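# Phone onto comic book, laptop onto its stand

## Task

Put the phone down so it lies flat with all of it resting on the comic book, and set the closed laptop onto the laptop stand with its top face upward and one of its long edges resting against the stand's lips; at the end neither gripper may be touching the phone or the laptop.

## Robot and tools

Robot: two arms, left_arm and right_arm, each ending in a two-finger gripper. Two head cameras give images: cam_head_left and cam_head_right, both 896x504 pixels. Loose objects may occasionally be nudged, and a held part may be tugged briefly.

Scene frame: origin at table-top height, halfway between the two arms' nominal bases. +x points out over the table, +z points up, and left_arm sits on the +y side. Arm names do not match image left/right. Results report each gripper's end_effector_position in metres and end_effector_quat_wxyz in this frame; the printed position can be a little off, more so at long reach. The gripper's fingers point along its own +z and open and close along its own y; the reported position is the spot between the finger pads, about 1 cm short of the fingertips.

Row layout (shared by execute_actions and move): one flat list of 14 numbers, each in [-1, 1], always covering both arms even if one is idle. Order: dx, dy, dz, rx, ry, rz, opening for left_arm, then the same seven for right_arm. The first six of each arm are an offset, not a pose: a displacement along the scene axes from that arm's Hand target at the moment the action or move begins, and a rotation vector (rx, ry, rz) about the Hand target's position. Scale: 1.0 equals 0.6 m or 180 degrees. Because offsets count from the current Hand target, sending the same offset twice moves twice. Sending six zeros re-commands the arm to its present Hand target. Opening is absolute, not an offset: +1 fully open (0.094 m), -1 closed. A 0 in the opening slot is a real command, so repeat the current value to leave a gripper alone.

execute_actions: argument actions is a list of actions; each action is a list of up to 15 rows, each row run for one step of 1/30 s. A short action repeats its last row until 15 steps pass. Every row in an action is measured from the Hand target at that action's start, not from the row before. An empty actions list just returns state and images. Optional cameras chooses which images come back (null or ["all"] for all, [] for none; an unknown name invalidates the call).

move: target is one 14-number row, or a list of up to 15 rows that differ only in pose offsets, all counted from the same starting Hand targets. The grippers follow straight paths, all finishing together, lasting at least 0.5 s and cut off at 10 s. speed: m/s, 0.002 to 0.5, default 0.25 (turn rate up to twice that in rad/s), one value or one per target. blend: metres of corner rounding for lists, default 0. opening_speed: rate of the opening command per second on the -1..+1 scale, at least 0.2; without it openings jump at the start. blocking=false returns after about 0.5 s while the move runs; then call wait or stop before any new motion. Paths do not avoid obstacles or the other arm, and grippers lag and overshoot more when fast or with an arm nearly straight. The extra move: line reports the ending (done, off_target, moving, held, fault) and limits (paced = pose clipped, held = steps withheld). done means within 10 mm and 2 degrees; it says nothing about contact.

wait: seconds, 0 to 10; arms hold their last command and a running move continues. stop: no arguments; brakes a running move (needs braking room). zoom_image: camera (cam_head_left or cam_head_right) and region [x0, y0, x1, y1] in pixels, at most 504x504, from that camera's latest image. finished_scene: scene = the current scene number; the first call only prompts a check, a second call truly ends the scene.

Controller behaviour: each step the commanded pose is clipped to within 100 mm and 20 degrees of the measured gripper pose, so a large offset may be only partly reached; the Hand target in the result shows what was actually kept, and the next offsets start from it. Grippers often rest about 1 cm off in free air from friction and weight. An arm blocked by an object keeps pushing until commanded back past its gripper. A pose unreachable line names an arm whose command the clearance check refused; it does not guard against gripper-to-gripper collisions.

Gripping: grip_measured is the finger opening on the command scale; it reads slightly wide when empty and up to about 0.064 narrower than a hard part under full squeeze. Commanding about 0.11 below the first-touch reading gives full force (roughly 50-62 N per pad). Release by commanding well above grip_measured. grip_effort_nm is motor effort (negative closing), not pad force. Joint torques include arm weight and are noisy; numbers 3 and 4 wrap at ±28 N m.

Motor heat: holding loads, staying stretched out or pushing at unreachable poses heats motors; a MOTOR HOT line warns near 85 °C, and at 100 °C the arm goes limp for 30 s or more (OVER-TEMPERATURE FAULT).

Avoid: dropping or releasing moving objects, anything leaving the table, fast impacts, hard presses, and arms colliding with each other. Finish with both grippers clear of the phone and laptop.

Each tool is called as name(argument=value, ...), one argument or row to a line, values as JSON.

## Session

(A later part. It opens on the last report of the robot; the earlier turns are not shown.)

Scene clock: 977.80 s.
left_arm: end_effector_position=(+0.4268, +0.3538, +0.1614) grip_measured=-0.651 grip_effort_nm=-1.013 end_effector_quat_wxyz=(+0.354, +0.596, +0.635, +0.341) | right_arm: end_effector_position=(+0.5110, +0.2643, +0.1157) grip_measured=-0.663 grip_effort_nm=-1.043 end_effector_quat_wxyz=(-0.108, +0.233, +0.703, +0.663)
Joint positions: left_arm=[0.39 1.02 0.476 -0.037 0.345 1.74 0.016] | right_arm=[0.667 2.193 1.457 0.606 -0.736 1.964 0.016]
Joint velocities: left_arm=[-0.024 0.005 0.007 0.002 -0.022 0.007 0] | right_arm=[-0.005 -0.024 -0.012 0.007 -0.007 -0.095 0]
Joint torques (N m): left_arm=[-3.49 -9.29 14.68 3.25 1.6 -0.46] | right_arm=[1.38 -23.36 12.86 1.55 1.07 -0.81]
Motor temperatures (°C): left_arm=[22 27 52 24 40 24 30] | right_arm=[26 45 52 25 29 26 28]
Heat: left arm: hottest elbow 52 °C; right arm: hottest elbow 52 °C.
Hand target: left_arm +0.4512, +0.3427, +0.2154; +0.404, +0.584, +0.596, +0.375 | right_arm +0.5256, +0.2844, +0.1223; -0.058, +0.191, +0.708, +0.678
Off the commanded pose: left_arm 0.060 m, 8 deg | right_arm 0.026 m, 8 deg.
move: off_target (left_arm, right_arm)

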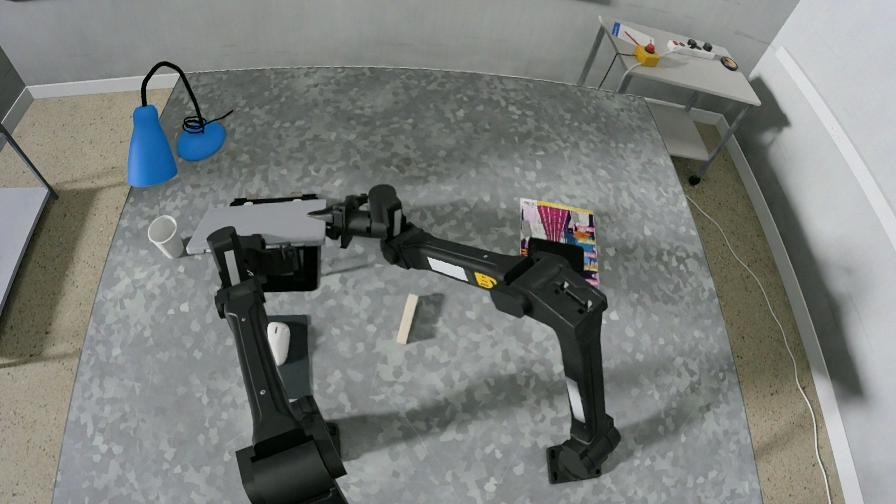

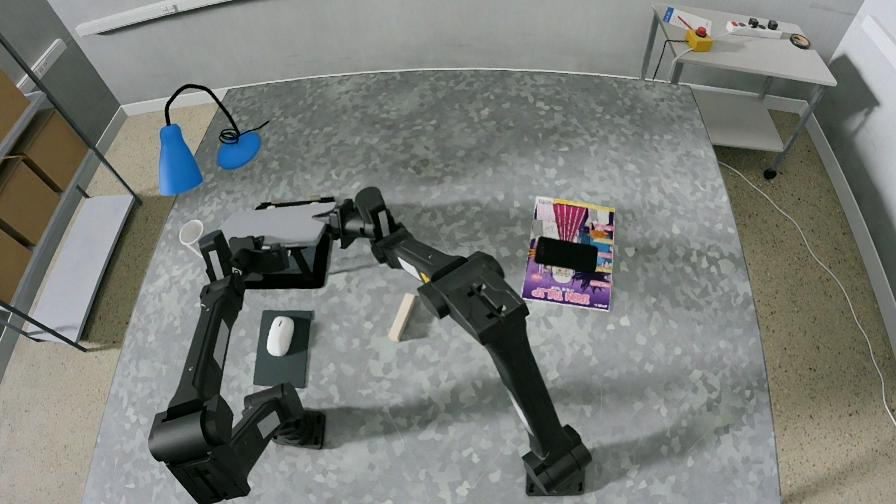

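move(
  target=[0.01,-0.025,0,0,0,-0.011,-0.9,-0.004,-0.05,0.015,0,0,-0.011,-0.9],
  speed=0.05,
)

zoom_image(
  camera="cam_head_left",
  region=[180, 180, 340, 300],
)

Scene clock: 984.87 s.
left_arm: end_effector_position=(+0.4298, +0.3467, +0.1591) grip_measured=-0.651 grip_effort_nm=-1.009 end_effector_quat_wxyz=(+0.357, +0.600, +0.632, +0.336) | right_arm: end_effector_position=(+0.5146, +0.2561, +0.1144) grip_measured=-0.663 grip_effort_nm=-1.043 end_effector_quat_wxyz=(-0.103, +0.238, +0.703, +0.662)
Joint positions: left_arm=[0.37 1.029 0.476 -0.031 0.342 1.733 0.016] | right_arm=[0.656 2.186 1.444 0.605 -0.733 1.959 0.016]
Joint velocities: left_arm=[-0.015 -0.015 -0.012 -0.012 -0.022 0.051 0.001] | right_arm=[-0.005 0.005 -0.007 0.002 0.007 -0.066 0]
Joint torques (N m): left_arm=[-5.13 -10.17 14.58 3.38 1.59 -0.37] | right_arm=[0.44 -27.81 7.82 2.35 1.21 -0.8]
Motor temperatures (°C): left_arm=[22 27 50 24 40 24 30] | right_arm=[26 46 53 25 28 26 28]
Heat: left arm: hottest elbow 50 °C; right arm: hottest elbow 53 °C.
Hand target: left_arm +0.4571, +0.3277, +0.2154; +0.410, +0.594, +0.586, +0.368 | right_arm +0.5230, +0.2545, +0.1313; -0.046, +0.203, +0.704, +0.678
Off the commanded pose: left_arm 0.065 m, 9 deg | right_arm 0.019 m, 8 deg.
move: off_target (left_arm, right_arm)

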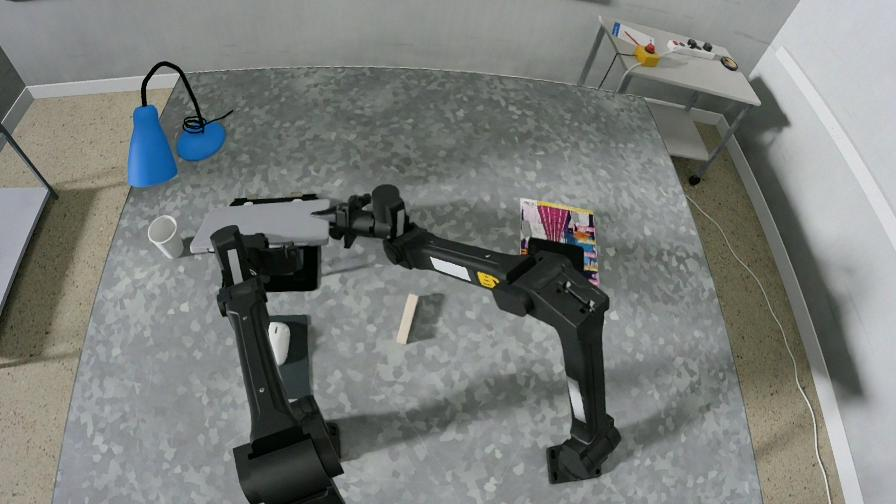

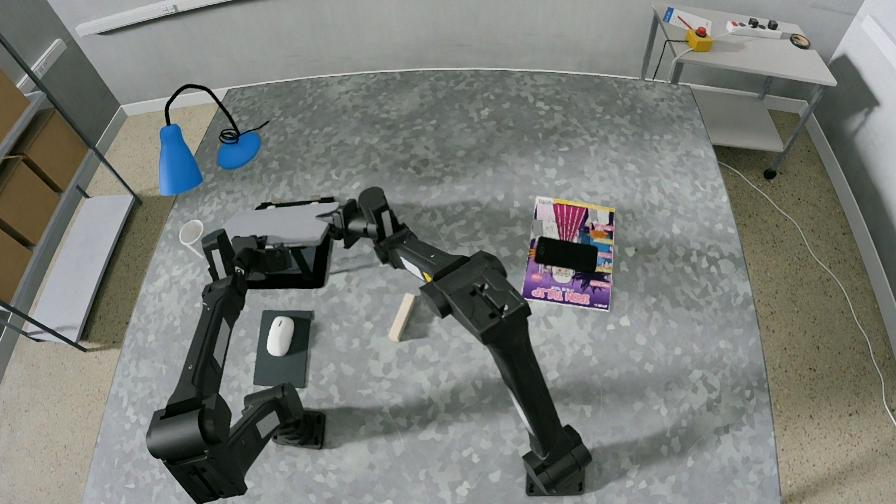

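Scaled by 3.150.

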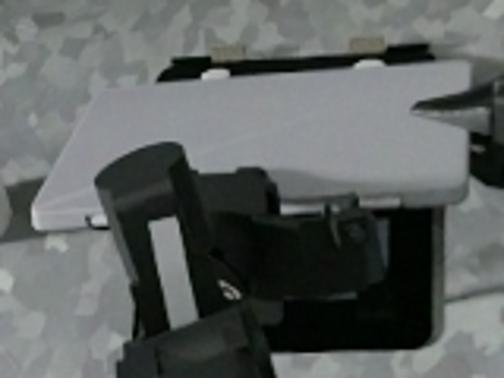

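move(
  target=[0.025,0,0,0,0,0,-0.9,0.03,0,0.01,0,0,0,-0.9],
  speed=0.05,
)

zoom_image(
  camera="cam_head_left",
  region=[180, 180, 340, 300],
)

Scene clock: 989.93 s.
left_arm: end_effector_position=(+0.4336, +0.3430, +0.1571) grip_measured=-0.651 grip_effort_nm=-1.009 end_effector_quat_wxyz=(+0.357, +0.603, +0.629, +0.337) | right_arm: end_effector_position=(+0.5194, +0.2509, +0.1119) grip_measured=-0.663 grip_effort_nm=-1.038 end_effector_quat_wxyz=(-0.100, +0.242, +0.705, +0.659)
Joint positions: left_arm=[0.353 1.041 0.476 -0.014 0.33 1.729 0.016] | right_arm=[0.647 2.186 1.444 0.593 -0.734 1.951 0.016]
Joint velocities: left_arm=[-0.005 0.005 -0.007 -0.022 -0.051 -0.022 0] | right_arm=[-0.015 -0.005 -0.007 -0.007 -0.051 -0.051 0]
Joint torques (N m): left_arm=[-5.71 -8.23 16.92 3.52 1.41 -0.51] | right_arm=[-0.15 -26.34 11.23 1.54 0.73 -0.76]
Motor temperatures (°C): left_arm=[22 27 50 24 40 24 30] | right_arm=[26 46 52 25 28 26 28]
Heat: left arm: hottest elbow 50 °C; right arm: hottest elbow 52 °C.
Hand target: left_arm +0.4721, +0.3275, +0.2152; +0.410, +0.594, +0.586, +0.368 | right_arm +0.5412, +0.2542, +0.1370; -0.046, +0.204, +0.704, +0.678
Off the commanded pose: left_arm 0.071 m, 9 deg | right_arm 0.034 m, 8 deg.
move: off_target (left_arm, right_arm)

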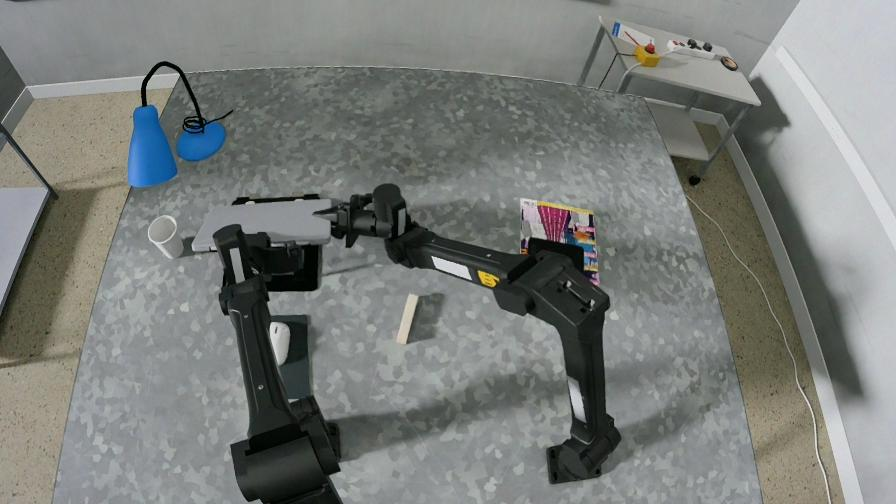

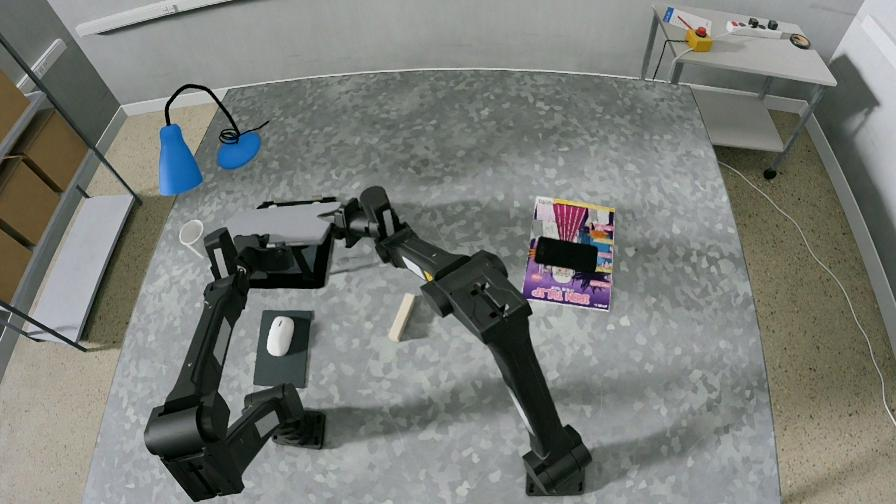

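Scaled by 3.150.

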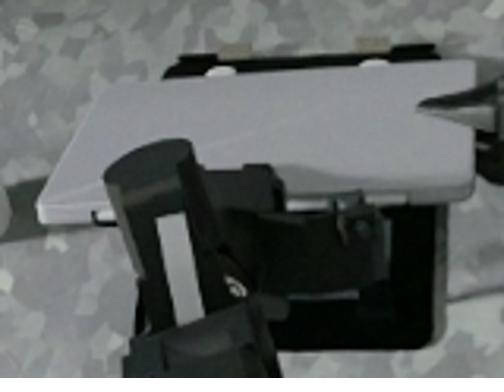

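move(
  target=[-0.05,0.02,-0.04,0,0.02,0.006,-0.9,-0.025,0,0,0,0.01,0.006,-0.9],
  speed=0.06,
)

zoom_image(
  camera="cam_head_left",
  region=[180, 180, 340, 300],
)

zoom_image(
  camera="cam_head_right",
  region=[190, 180, 350, 300],
)

Scene clock: 1000.70 s.
left_arm: end_effector_position=(+0.4324, +0.3439, +0.1567) grip_measured=-0.651 grip_effort_nm=-1.009 end_effector_quat_wxyz=(+0.359, +0.605, +0.628, +0.334) | right_arm: end_effector_position=(+0.5185, +0.2510, +0.1120) grip_measured=-0.663 grip_effort_nm=-1.038 end_effector_quat_wxyz=(-0.102, +0.240, +0.705, +0.659)
Joint positions: left_arm=[0.362 1.041 0.476 -0.019 0.346 1.738 0.016] | right_arm=[0.647 2.186 1.444 0.593 -0.739 1.951 0.016]
Joint velocities: left_arm=[0.005 0.005 -0.007 0.002 0.051 -0.007 0] | right_arm=[-0.005 -0.005 0.002 -0.012 -0.007 -0.022 0]
Joint torques (N m): left_arm=[-1.32 -9.88 13.11 1.85 1.42 -0.17] | right_arm=[0.56 -27.69 9.13 1.69 0.5 -0.54]
Motor temperatures (°C): left_arm=[22 27 49 24 40 24 30] | right_arm=[26 47 51 25 28 26 28]
Heat: left arm: hottest elbow 49 °C; right arm: hottest elbow 51 °C.
Hand target: left_arm +0.4422, +0.3399, +0.1914; +0.387, +0.600, +0.604, +0.353 | right_arm +0.5262, +0.2544, +0.1373; -0.063, +0.207, +0.705, +0.675
Off the commanded pose: left_arm 0.036 m, 5 deg | right_arm 0.026 m, 6 deg.
move: off_target (left_arm, right_arm)

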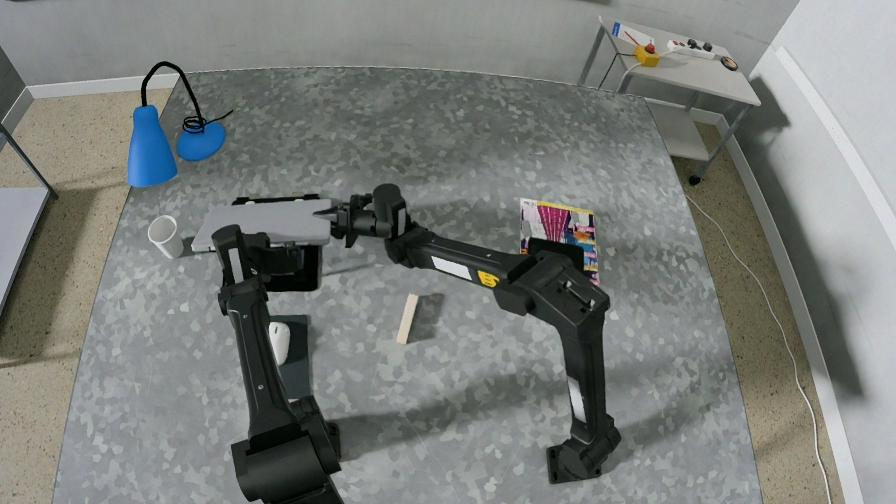

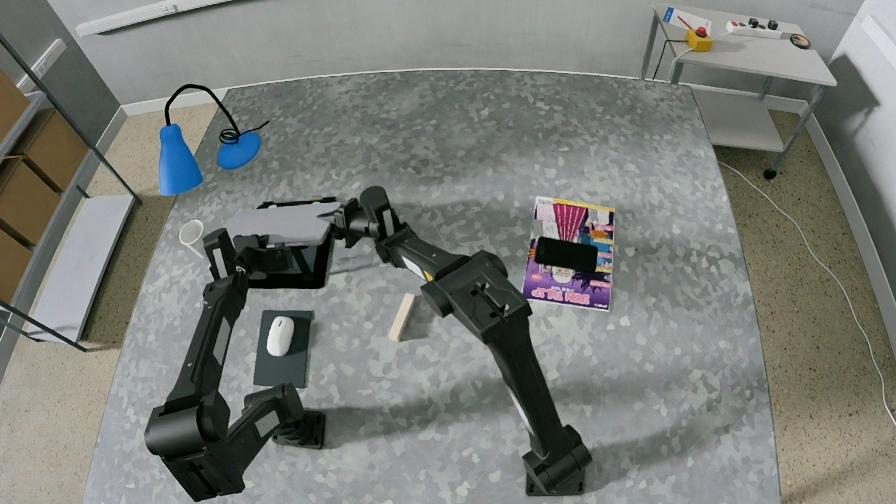

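Scaled by 3.150.

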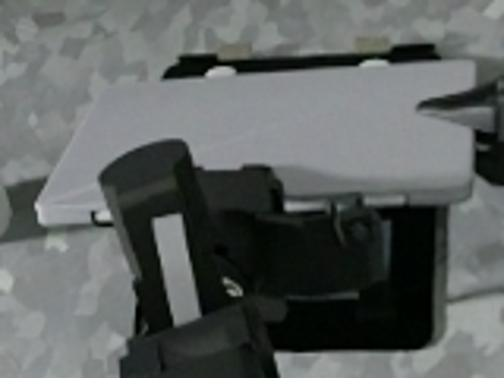

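Scaled by 3.150.

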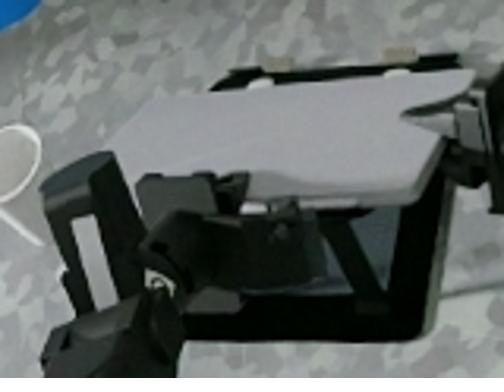

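move(
  target=[-0.01,0.006,-0.035,0,0.015,0,-0.9,0,0,0,0,0,0,-0.9],
  speed=0.06,
)

move(
  target=[0,0,0,0,0,0,-0.2,0,0,0,0,0,0,-0.9],
  opening_speed=0.3,
)

zoom_image(
  camera="cam_head_left",
  region=[180, 180, 340, 300],
)

zoom_image(
  camera="cam_head_right",
  region=[190, 180, 350, 300],
)

Scene clock: 1005.70 s.
left_arm: end_effector_position=(+0.4316, +0.3448, +0.1561) grip_measured=-0.651 grip_effort_nm=-1.009 end_effector_quat_wxyz=(+0.359, +0.607, +0.626, +0.333) | right_arm: end_effector_position=(+0.5184, +0.2511, +0.1126) grip_measured=-0.663 grip_effort_nm=-1.043 end_effector_quat_wxyz=(-0.102, +0.240, +0.705, +0.659)
Joint positions: left_arm=[0.369 1.042 0.476 -0.022 0.356 1.747 0.016] | right_arm=[0.647 2.185 1.444 0.593 -0.739 1.951 0.016]
Joint velocities: left_arm=[-0.005 -0.005 -0.002 0.012 0.051 -0.007 -0.001] | right_arm=[-0.015 -0.005 -0.007 -0.017 0.081 -0.007 0]
Joint torques (N m): left_arm=[-0.67 -7.3 11.54 1.59 1.21 0] | right_arm=[0.44 -27.63 9.13 1.66 0.5 -0.55]
Motor temperatures (°C): left_arm=[22 27 49 24 40 24 30] | right_arm=[26 47 50 25 27 26 28]
Heat: left arm: hottest elbow 49 °C; right arm: hottest elbow 50 °C.
Hand target: left_arm +0.4361, +0.3437, +0.1705; +0.373, +0.608, +0.613, +0.339 | right_arm +0.5262, +0.2544, +0.1374; -0.064, +0.207, +0.705, +0.675
Off the commanded pose: left_arm 0.015 m, 2 deg | right_arm 0.026 m, 6 deg.
move: off_target (left_arm, right_arm)

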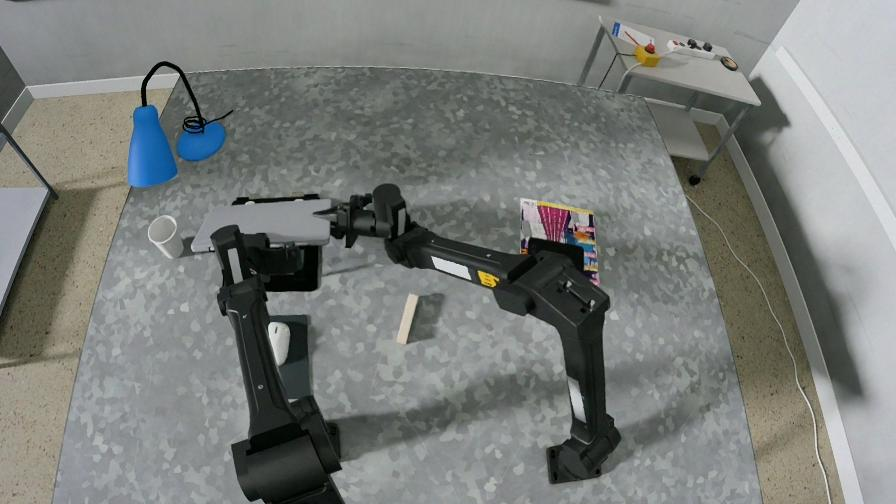

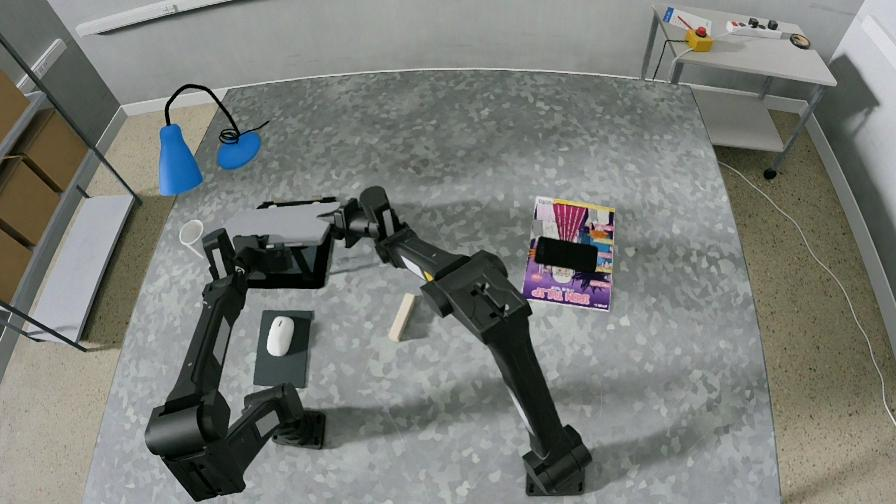

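Scene clock: 1008.33 s.
left_arm: end_effector_position=(+0.4337, +0.3437, +0.1613) grip_measured=-0.204 grip_effort_nm=0.178 end_effector_quat_wxyz=(+0.366, +0.612, +0.613, +0.341) | right_arm: end_effector_position=(+0.5185, +0.2511, +0.1126) grip_measured=-0.664 grip_effort_nm=-1.038 end_effector_quat_wxyz=(-0.102, +0.239, +0.705, +0.659)
Joint positions: left_arm=[0.371 1.04 0.476 -0.003 0.372 1.762 0.037] | right_arm=[0.647 2.185 1.444 0.593 -0.739 1.95 0.016]
Joint velocities: left_arm=[0.005 -0.005 -0.007 0.012 0.022 -0.022 0.001] | right_arm=[-0.024 0.005 -0.007 -0.007 0.007 -0.051 0.001]
Joint torques (N m): left_arm=[-1.79 -7.3 11.56 1.07 0.57 -0.21] | right_arm=[0.5 -27.63 9.11 1.7 0.5 -0.53]
Motor temperatures (°C): left_arm=[22 27 49 24 39 24 30] | right_arm=[26 47 50 25 27 26 28]
Heat: left arm: hottest elbow 49 °C; right arm: hottest elbow 50 °C.
Hand target: left_arm +0.4360, +0.3438, +0.1704; +0.373, +0.608, +0.614, +0.339 | right_arm +0.5262, +0.2544, +0.1373; -0.064, +0.207, +0.705, +0.675
Off the commanded pose: left_arm 0.009 m, 1 deg | right_arm 0.026 m, 6 deg.
move: off_target (right_arm)

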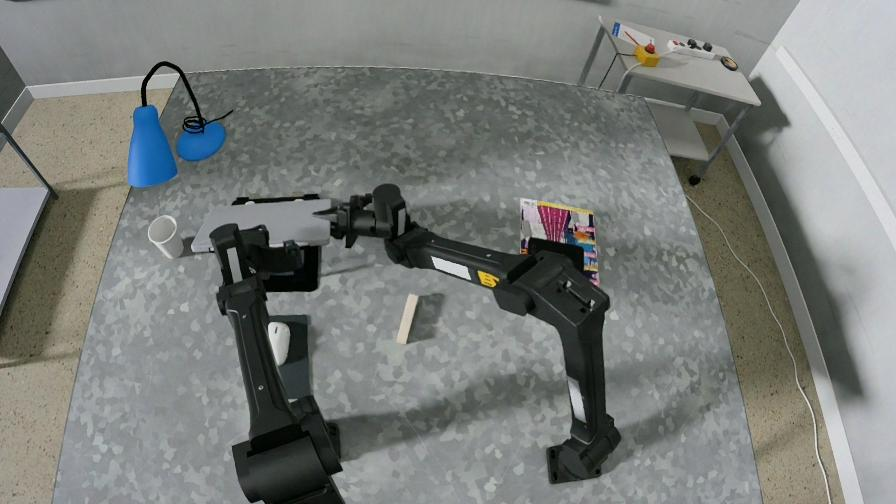

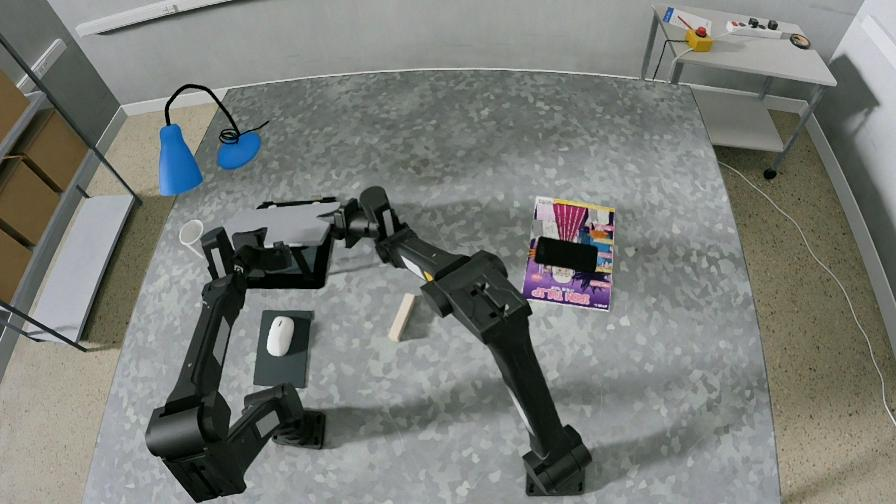

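Scaled by 3.150.

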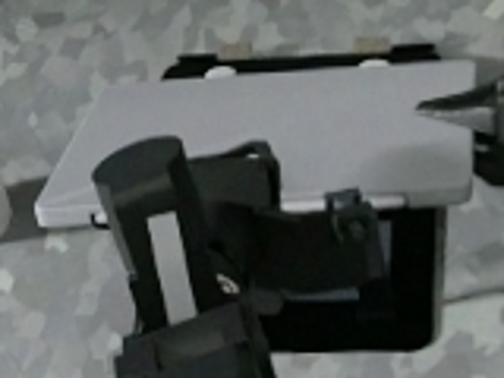

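Scaled by 3.150.

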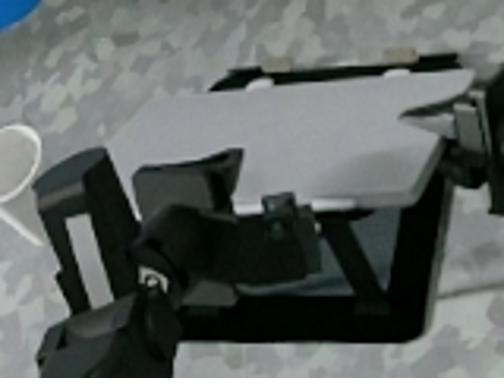

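move(
  target=[-0.14,0,0.06,0,0,0,-0.2,0,0,0,0,0,0,-0.9],
  speed=0.08,
)

zoom_image(
  camera="cam_head_left",
  region=[180, 180, 340, 300],
)

zoom_image(
  camera="cam_head_right",
  region=[190, 180, 350, 300],
)

Scene clock: 1014.50 s.
left_arm: end_effector_position=(+0.3571, +0.3426, +0.2078) grip_measured=-0.202 grip_effort_nm=0.115 end_effector_quat_wxyz=(+0.375, +0.609, +0.612, +0.336) | right_arm: end_effector_position=(+0.5191, +0.2509, +0.1125) grip_measured=-0.665 grip_effort_nm=-1.043 end_effector_quat_wxyz=(-0.092, +0.232, +0.708, +0.661)
Joint positions: left_arm=[0.526 0.691 0.454 -0.365 0.519 1.843 0.038] | right_arm=[0.647 2.185 1.444 0.593 -0.735 1.926 0.016]
Joint velocities: left_arm=[-0.005 -0.005 -0.002 -0.002 0.051 0.022 0] | right_arm=[0.005 -0.005 0.007 -0.002 -0.066 0.007 0]
Joint torques (N m): left_arm=[0.15 -4.07 10.36 1.16 0.34 0.02] | right_arm=[0.5 -27.75 9.14 1.65 0.35 -0.32]
Motor temperatures (°C): left_arm=[22 26 48 24 38 24 29] | right_arm=[26 48 49 25 27 26 28]
Heat: left arm: hottest elbow 48 °C; right arm: hottest elbow 49 °C.
Hand target: left_arm +0.3528, +0.3451, +0.2063; +0.372, +0.608, +0.614, +0.339 | right_arm +0.5262, +0.2544, +0.1374; -0.064, +0.207, +0.705, +0.675
Off the commanded pose: left_arm 0.005 m, 0 deg | right_arm 0.026 m, 5 deg.
move: off_target (right_arm)

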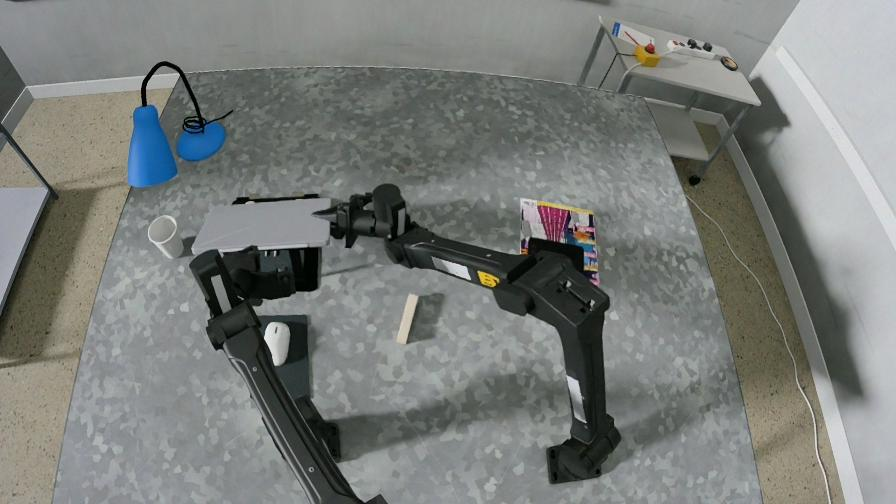

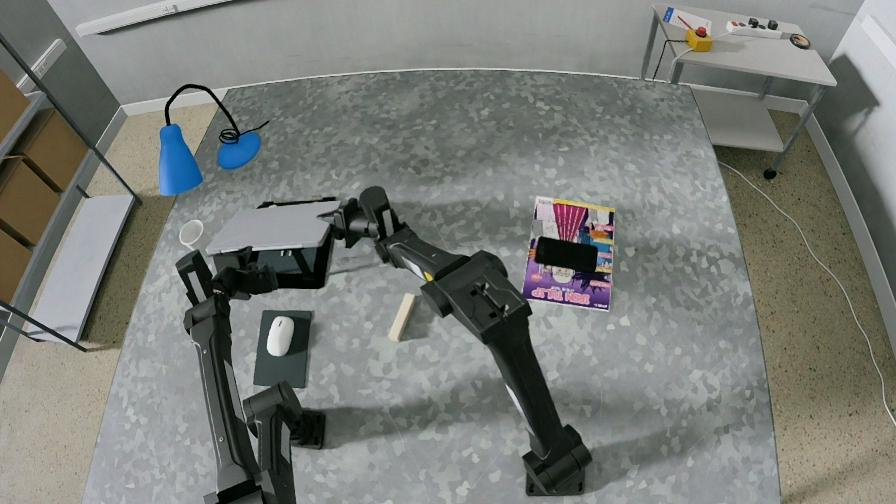

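Scaled by 3.150.

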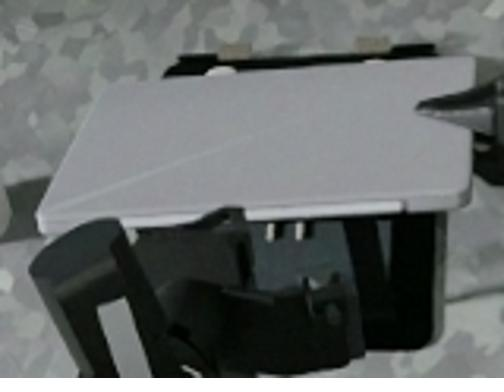

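Scaled by 3.150.

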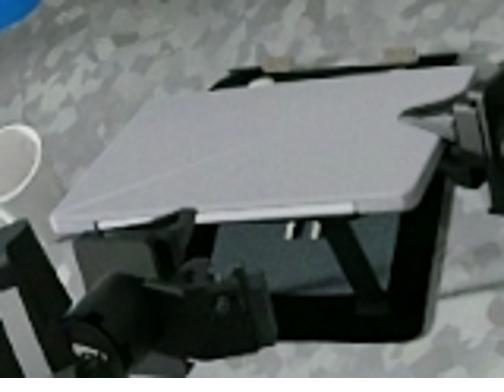

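move(
  target=[-0.05,0,0.05,0,0,0,-0.2,-0.008,-0.004,-0.03,0,0.01,0,-0.9],
  speed=0.06,
)

zoom_image(
  camera="cam_head_left",
  region=[180, 180, 340, 300],
)

Scene clock: 1018.00 s.
left_arm: end_effector_position=(+0.3200, +0.3381, +0.2105) grip_measured=-0.202 grip_effort_nm=0.110 end_effector_quat_wxyz=(+0.371, +0.610, +0.624, +0.315) | right_arm: end_effector_position=(+0.5189, +0.2512, +0.1125) grip_measured=-0.665 grip_effort_nm=-1.038 end_effector_quat_wxyz=(-0.093, +0.233, +0.708, +0.660)
Joint positions: left_arm=[0.616 0.571 0.454 -0.568 0.592 1.906 0.038] | right_arm=[0.647 2.185 1.444 0.593 -0.735 1.928 0.016]
Joint velocities: left_arm=[-0.015 -0.024 -0.002 0.007 0.007 -0.066 0.001] | right_arm=[-0.015 0.005 -0.022 -0.007 -0.081 -0.037 0]
Joint torques (N m): left_arm=[0.21 -2.9 15.27 1.29 0.41 0.03] | right_arm=[0.67 -26.17 7.76 2.63 0.31 -0.12]
Motor temperatures (°C): left_arm=[22 26 49 24 38 24 29] | right_arm=[26 48 49 25 27 26 28]
Heat: left arm: hottest elbow 49 °C; right arm: hottest elbow 49 °C.
Hand target: left_arm +0.3231, +0.3456, +0.2362; +0.372, +0.609, +0.614, +0.339 | right_arm +0.5209, +0.2521, +0.1195; -0.075, +0.218, +0.704, +0.672
Off the commanded pose: left_arm 0.027 m, 3 deg | right_arm 0.007 m, 3 deg.
move: off_target (left_arm, right_arm)

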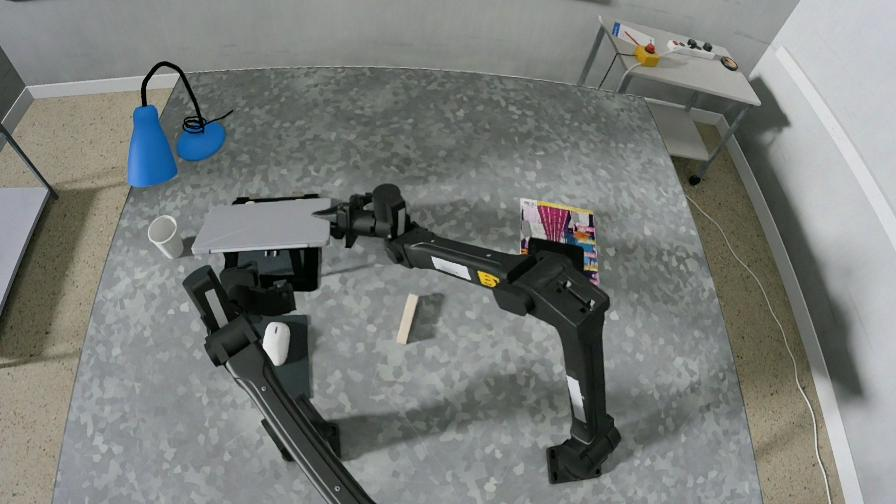

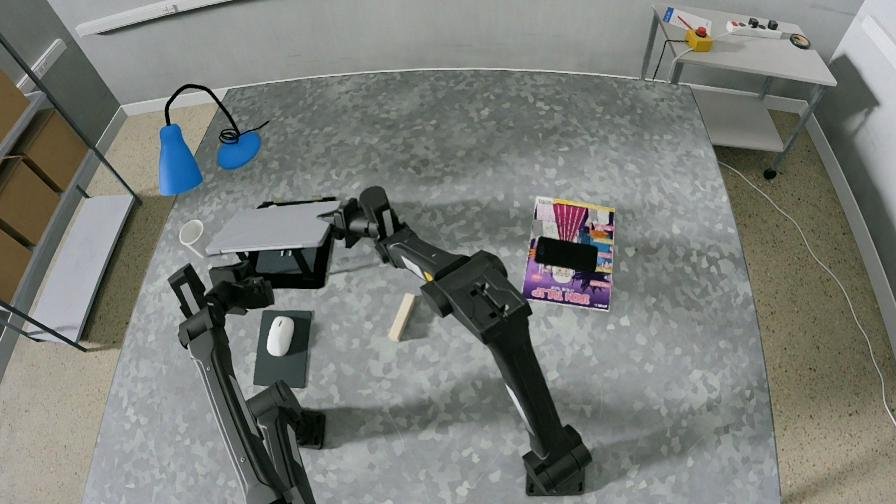

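Scaled by 3.150.

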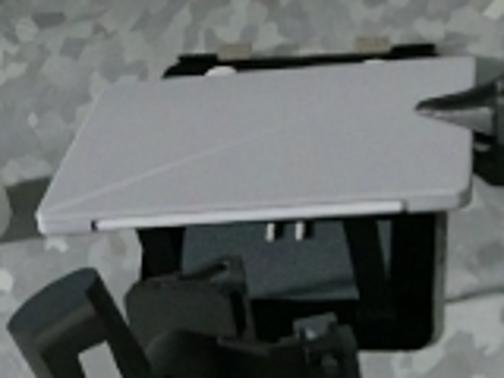

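move(
  target=[0,0,0,0,0,0,-0.2,0.035,0,0,0,0,0,-0.9],
  speed=0.05,
)

zoom_image(
  camera="cam_head_left",
  region=[180, 180, 340, 300],
)

Scene clock: 1022.23 s.
left_arm: end_effector_position=(+0.3199, +0.3381, +0.2107) grip_measured=-0.202 grip_effort_nm=0.110 end_effector_quat_wxyz=(+0.371, +0.611, +0.624, +0.316) | right_arm: end_effector_position=(+0.5181, +0.2511, +0.1126) grip_measured=-0.665 grip_effort_nm=-1.038 end_effector_quat_wxyz=(-0.095, +0.231, +0.708, +0.660)
Joint positions: left_arm=[0.616 0.571 0.454 -0.568 0.592 1.907 0.038] | right_arm=[0.647 2.185 1.444 0.593 -0.741 1.928 0.016]
Joint velocities: left_arm=[-0.015 -0.015 -0.012 0.002 0.007 0.037 -0.001] | right_arm=[-0.015 -0.005 -0.002 -0.002 -0.081 0.037 -0.001]
Joint torques (N m): left_arm=[-0.09 -2.2 15.35 1.14 0.43 0.03] | right_arm=[-0.73 -23.77 11.82 1.63 -0.11 -0.15]
Motor temperatures (°C): left_arm=[22 26 49 24 37 24 29] | right_arm=[26 48 48 25 27 26 29]
Heat: left arm: hottest elbow 49 °C; right arm: hottest shoulder 48 °C.
Hand target: left_arm +0.3231, +0.3456, +0.2361; +0.372, +0.609, +0.614, +0.339 | right_arm +0.5419, +0.2517, +0.1191; -0.075, +0.218, +0.704, +0.672
Off the commanded pose: left_arm 0.027 m, 3 deg | right_arm 0.025 m, 3 deg.
move: off_target (left_arm, right_arm)

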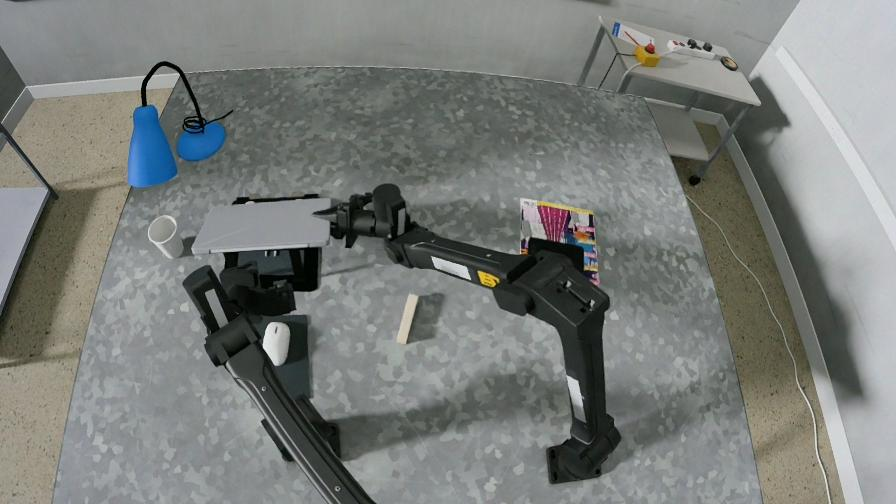

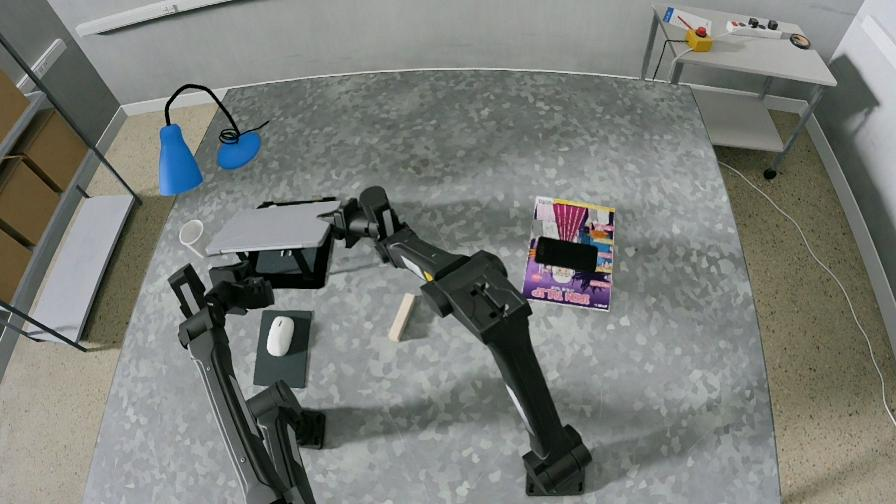

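Scaled by 3.150.

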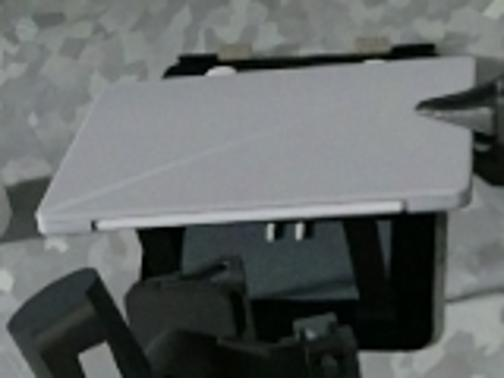

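zoom_image(
  camera="cam_head_left",
  region=[225, 185, 345, 215],
)

zoom_image(
  camera="cam_head_right",
  region=[250, 185, 350, 215],
)

Scaled by 4.200.

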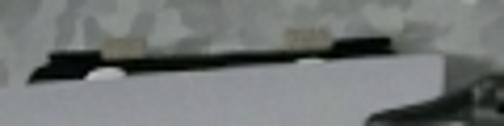

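Scaled by 5.040.

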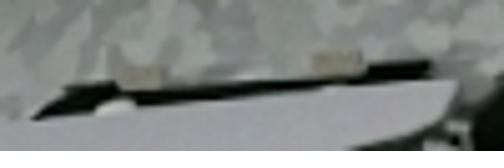

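move(
  target=[0,0,0,0,0,0,-0.2,-0.036,-0.002,-0.008,0,0.01,0,-0.9],
  speed=0.06,
  cameras=[],
)

move(
  target=[0,0,0,0,0,0,-0.2,0,0,0,0,0,0,-0.1],
  opening_speed=0.25,
)

zoom_image(
  camera="cam_head_left",
  region=[180, 160, 420, 300],
)

Scene clock: 1041.57 s.
left_arm: end_effector_position=(+0.3198, +0.3382, +0.2108) grip_measured=-0.202 grip_effort_nm=0.110 end_effector_quat_wxyz=(+0.371, +0.611, +0.624, +0.316) | right_arm: end_effector_position=(+0.5188, +0.2510, +0.1126) grip_measured=-0.665 grip_effort_nm=-1.038 end_effector_quat_wxyz=(-0.096, +0.234, +0.707, +0.660)
Joint positions: left_arm=[0.617 0.57 0.454 -0.568 0.592 1.907 0.038] | right_arm=[0.647 2.185 1.444 0.593 -0.738 1.934 0.016]
Joint velocities: left_arm=[-0.005 0.015 -0.012 -0.007 -0.051 -0.051 0] | right_arm=[-0.005 -0.005 -0.007 0.007 -0.066 -0.081 0]
Joint torques (N m): left_arm=[-0.32 -2.2 15.13 0.99 0.38 -0.01] | right_arm=[0.5 -25.76 7.57 2.58 0.23 0.01]
Motor temperatures (°C): left_arm=[22 26 51 24 36 24 29] | right_arm=[26 49 48 25 26 25 29]
Heat: left arm: hottest elbow 51 °C; right arm: hottest shoulder 49 °C.
Hand target: left_arm +0.3231, +0.3457, +0.2362; +0.372, +0.609, +0.614, +0.339 | right_arm +0.5202, +0.2508, +0.1147; -0.086, +0.228, +0.703, +0.668
Off the commanded pose: left_arm 0.027 m, 3 deg | right_arm 0.002 m, 2 deg.
move: off_target (left_arm)
No camera images: "cameras" was empty.

Scene clock: 1045.07 s.
left_arm: end_effector_position=(+0.3198, +0.3381, +0.2108) grip_measured=-0.202 grip_effort_nm=0.105 end_effector_quat_wxyz=(+0.371, +0.611, +0.624, +0.316) | right_arm: end_effector_position=(+0.5224, +0.2511, +0.1193) grip_measured=-0.103 grip_effort_nm=0.095 end_effector_quat_wxyz=(-0.082, +0.231, +0.700, +0.670)
Joint positions: left_arm=[0.617 0.57 0.454 -0.568 0.593 1.907 0.038] | right_arm=[0.647 2.184 1.444 0.623 -0.719 1.934 0.042]
Joint velocities: left_arm=[0.005 -0.015 -0.007 0.002 0.007 0.037 -0.001] | right_arm=[-0.005 -0.015 -0.007 -0.022 -0.037 0.007 0]
Joint torques (N m): left_arm=[-0.03 -2.43 15.28 1.32 0.35 0.01] | right_arm=[0.56 -25.7 7.58 1.55 -0.37 0.05]
Motor temperatures (°C): left_arm=[22 26 51 24 36 24 29] | right_arm=[26 49 48 25 26 25 28]
Heat: left arm: hottest elbow 51 °C; right arm: hottest shoulder 49 °C.
Hand target: left_arm +0.3231, +0.3456, +0.2362; +0.372, +0.609, +0.613, +0.339 | right_arm +0.5202, +0.2508, +0.1148; -0.086, +0.228, +0.703, +0.668
Off the commanded pose: left_arm 0.027 m, 3 deg | right_arm 0.005 m, 1 deg.
move: off_target (left_arm)

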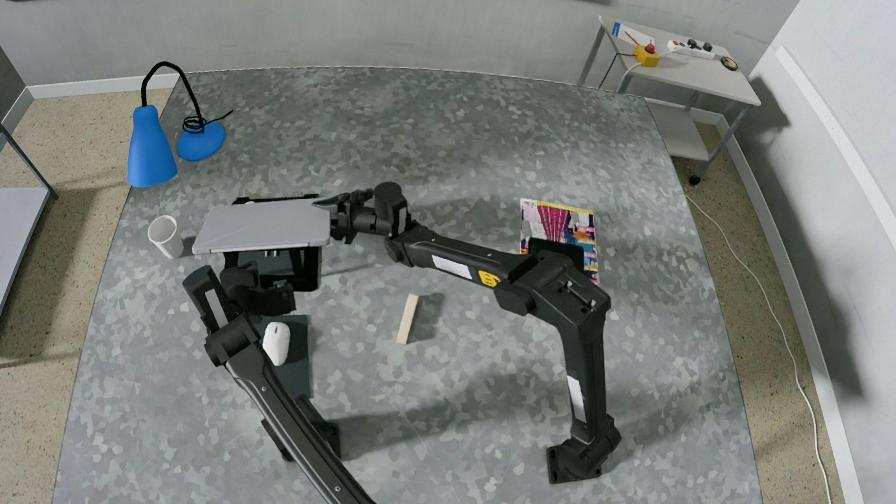

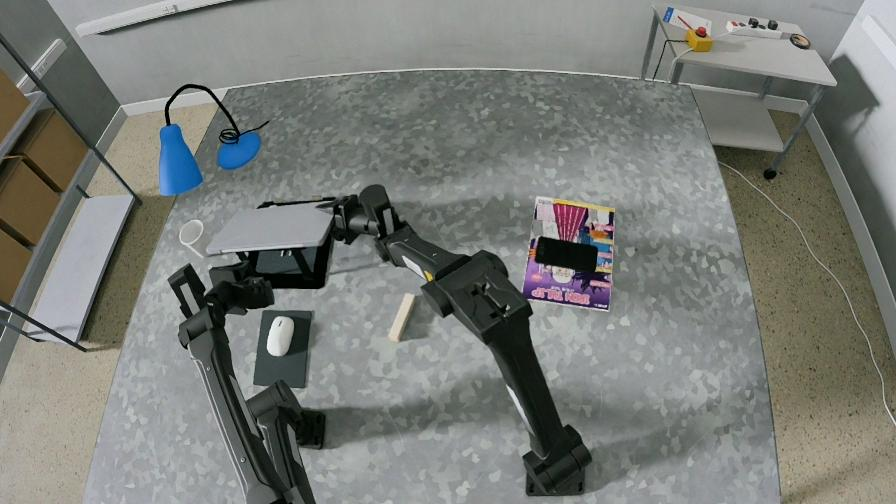

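Scaled by 2.100.

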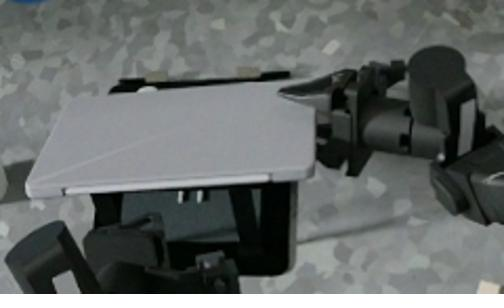

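move(
  target=[0,0,0,0,0,0,-0.2,-0.033,-0.163,0.012,0,0,0,-0.1],
  speed=0.08,
)

zoom_image(
  camera="cam_head_left",
  region=[180, 180, 340, 300],
)

zoom_image(
  camera="cam_head_right",
  region=[190, 180, 350, 300],
)

Scene clock: 1051.57 s.
left_arm: end_effector_position=(+0.3198, +0.3381, +0.2109) grip_measured=-0.202 grip_effort_nm=0.105 end_effector_quat_wxyz=(+0.371, +0.611, +0.624, +0.316) | right_arm: end_effector_position=(+0.4983, +0.1610, +0.1125) grip_measured=-0.101 grip_effort_nm=0.056 end_effector_quat_wxyz=(-0.096, +0.235, +0.706, +0.661)
Joint positions: left_arm=[0.617 0.57 0.454 -0.568 0.593 1.907 0.038] | right_arm=[0.545 2.061 1.201 0.699 -0.837 1.916 0.042]
Joint velocities: left_arm=[-0.005 0.005 -0.002 -0.002 0.022 -0.11 0] | right_arm=[-0.015 -0.005 -0.017 -0.002 0.022 -0.022 0]
Joint torques (N m): left_arm=[-0.21 -1.9 15.31 1.17 0.41 0.07] | right_arm=[-0.09 -25.52 5.96 2.21 -0.13 -0.03]
Motor temperatures (°C): left_arm=[22 26 52 24 35 24 29] | right_arm=[26 49 48 25 26 25 28]
Heat: left arm: hottest elbow 52 °C; right arm: hottest shoulder 49 °C.
Hand target: left_arm +0.3231, +0.3456, +0.2362; +0.372, +0.609, +0.613, +0.339 | right_arm +0.4992, +0.1534, +0.1231; -0.086, +0.228, +0.703, +0.668
Off the commanded pose: left_arm 0.027 m, 3 deg | right_arm 0.013 m, 2 deg.
move: off_target (left_arm, right_arm)

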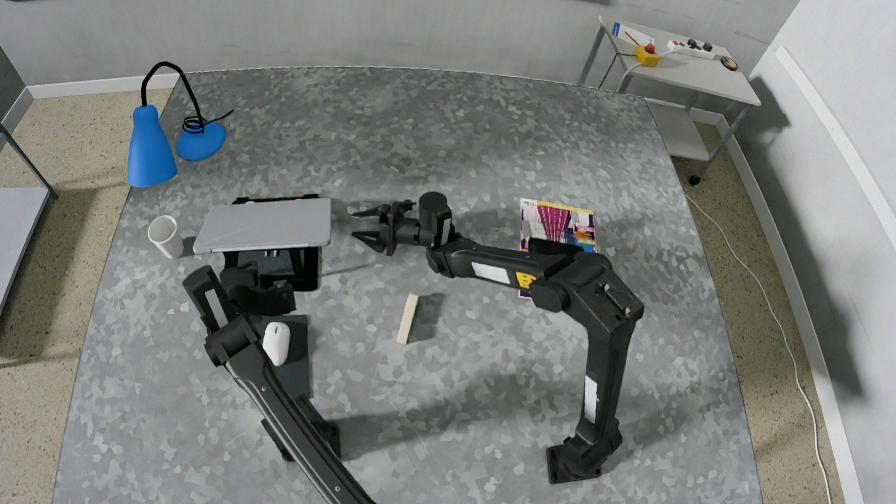

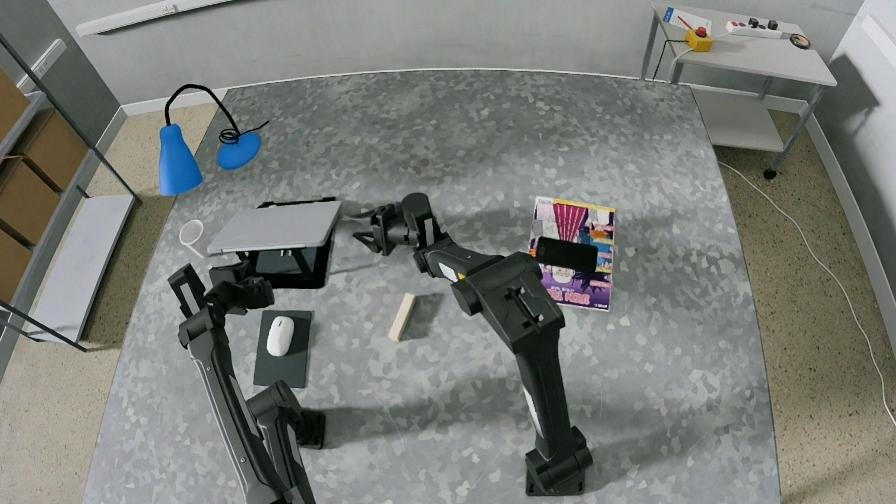

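Scaled by 3.150.

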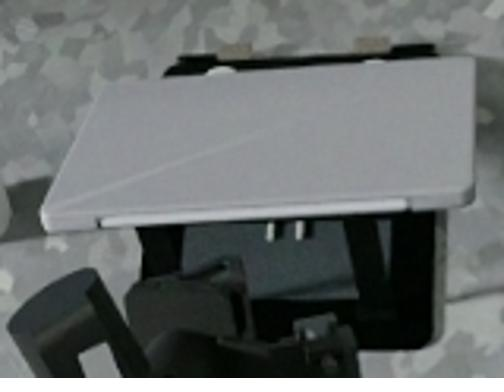

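Scaled by 3.150.

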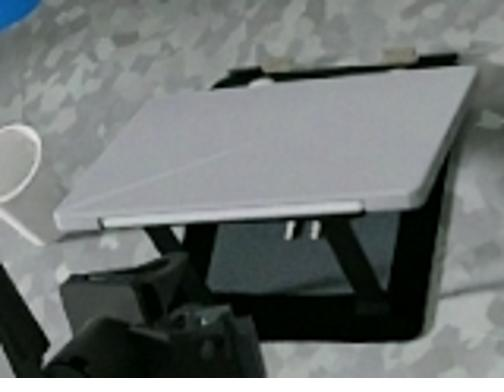

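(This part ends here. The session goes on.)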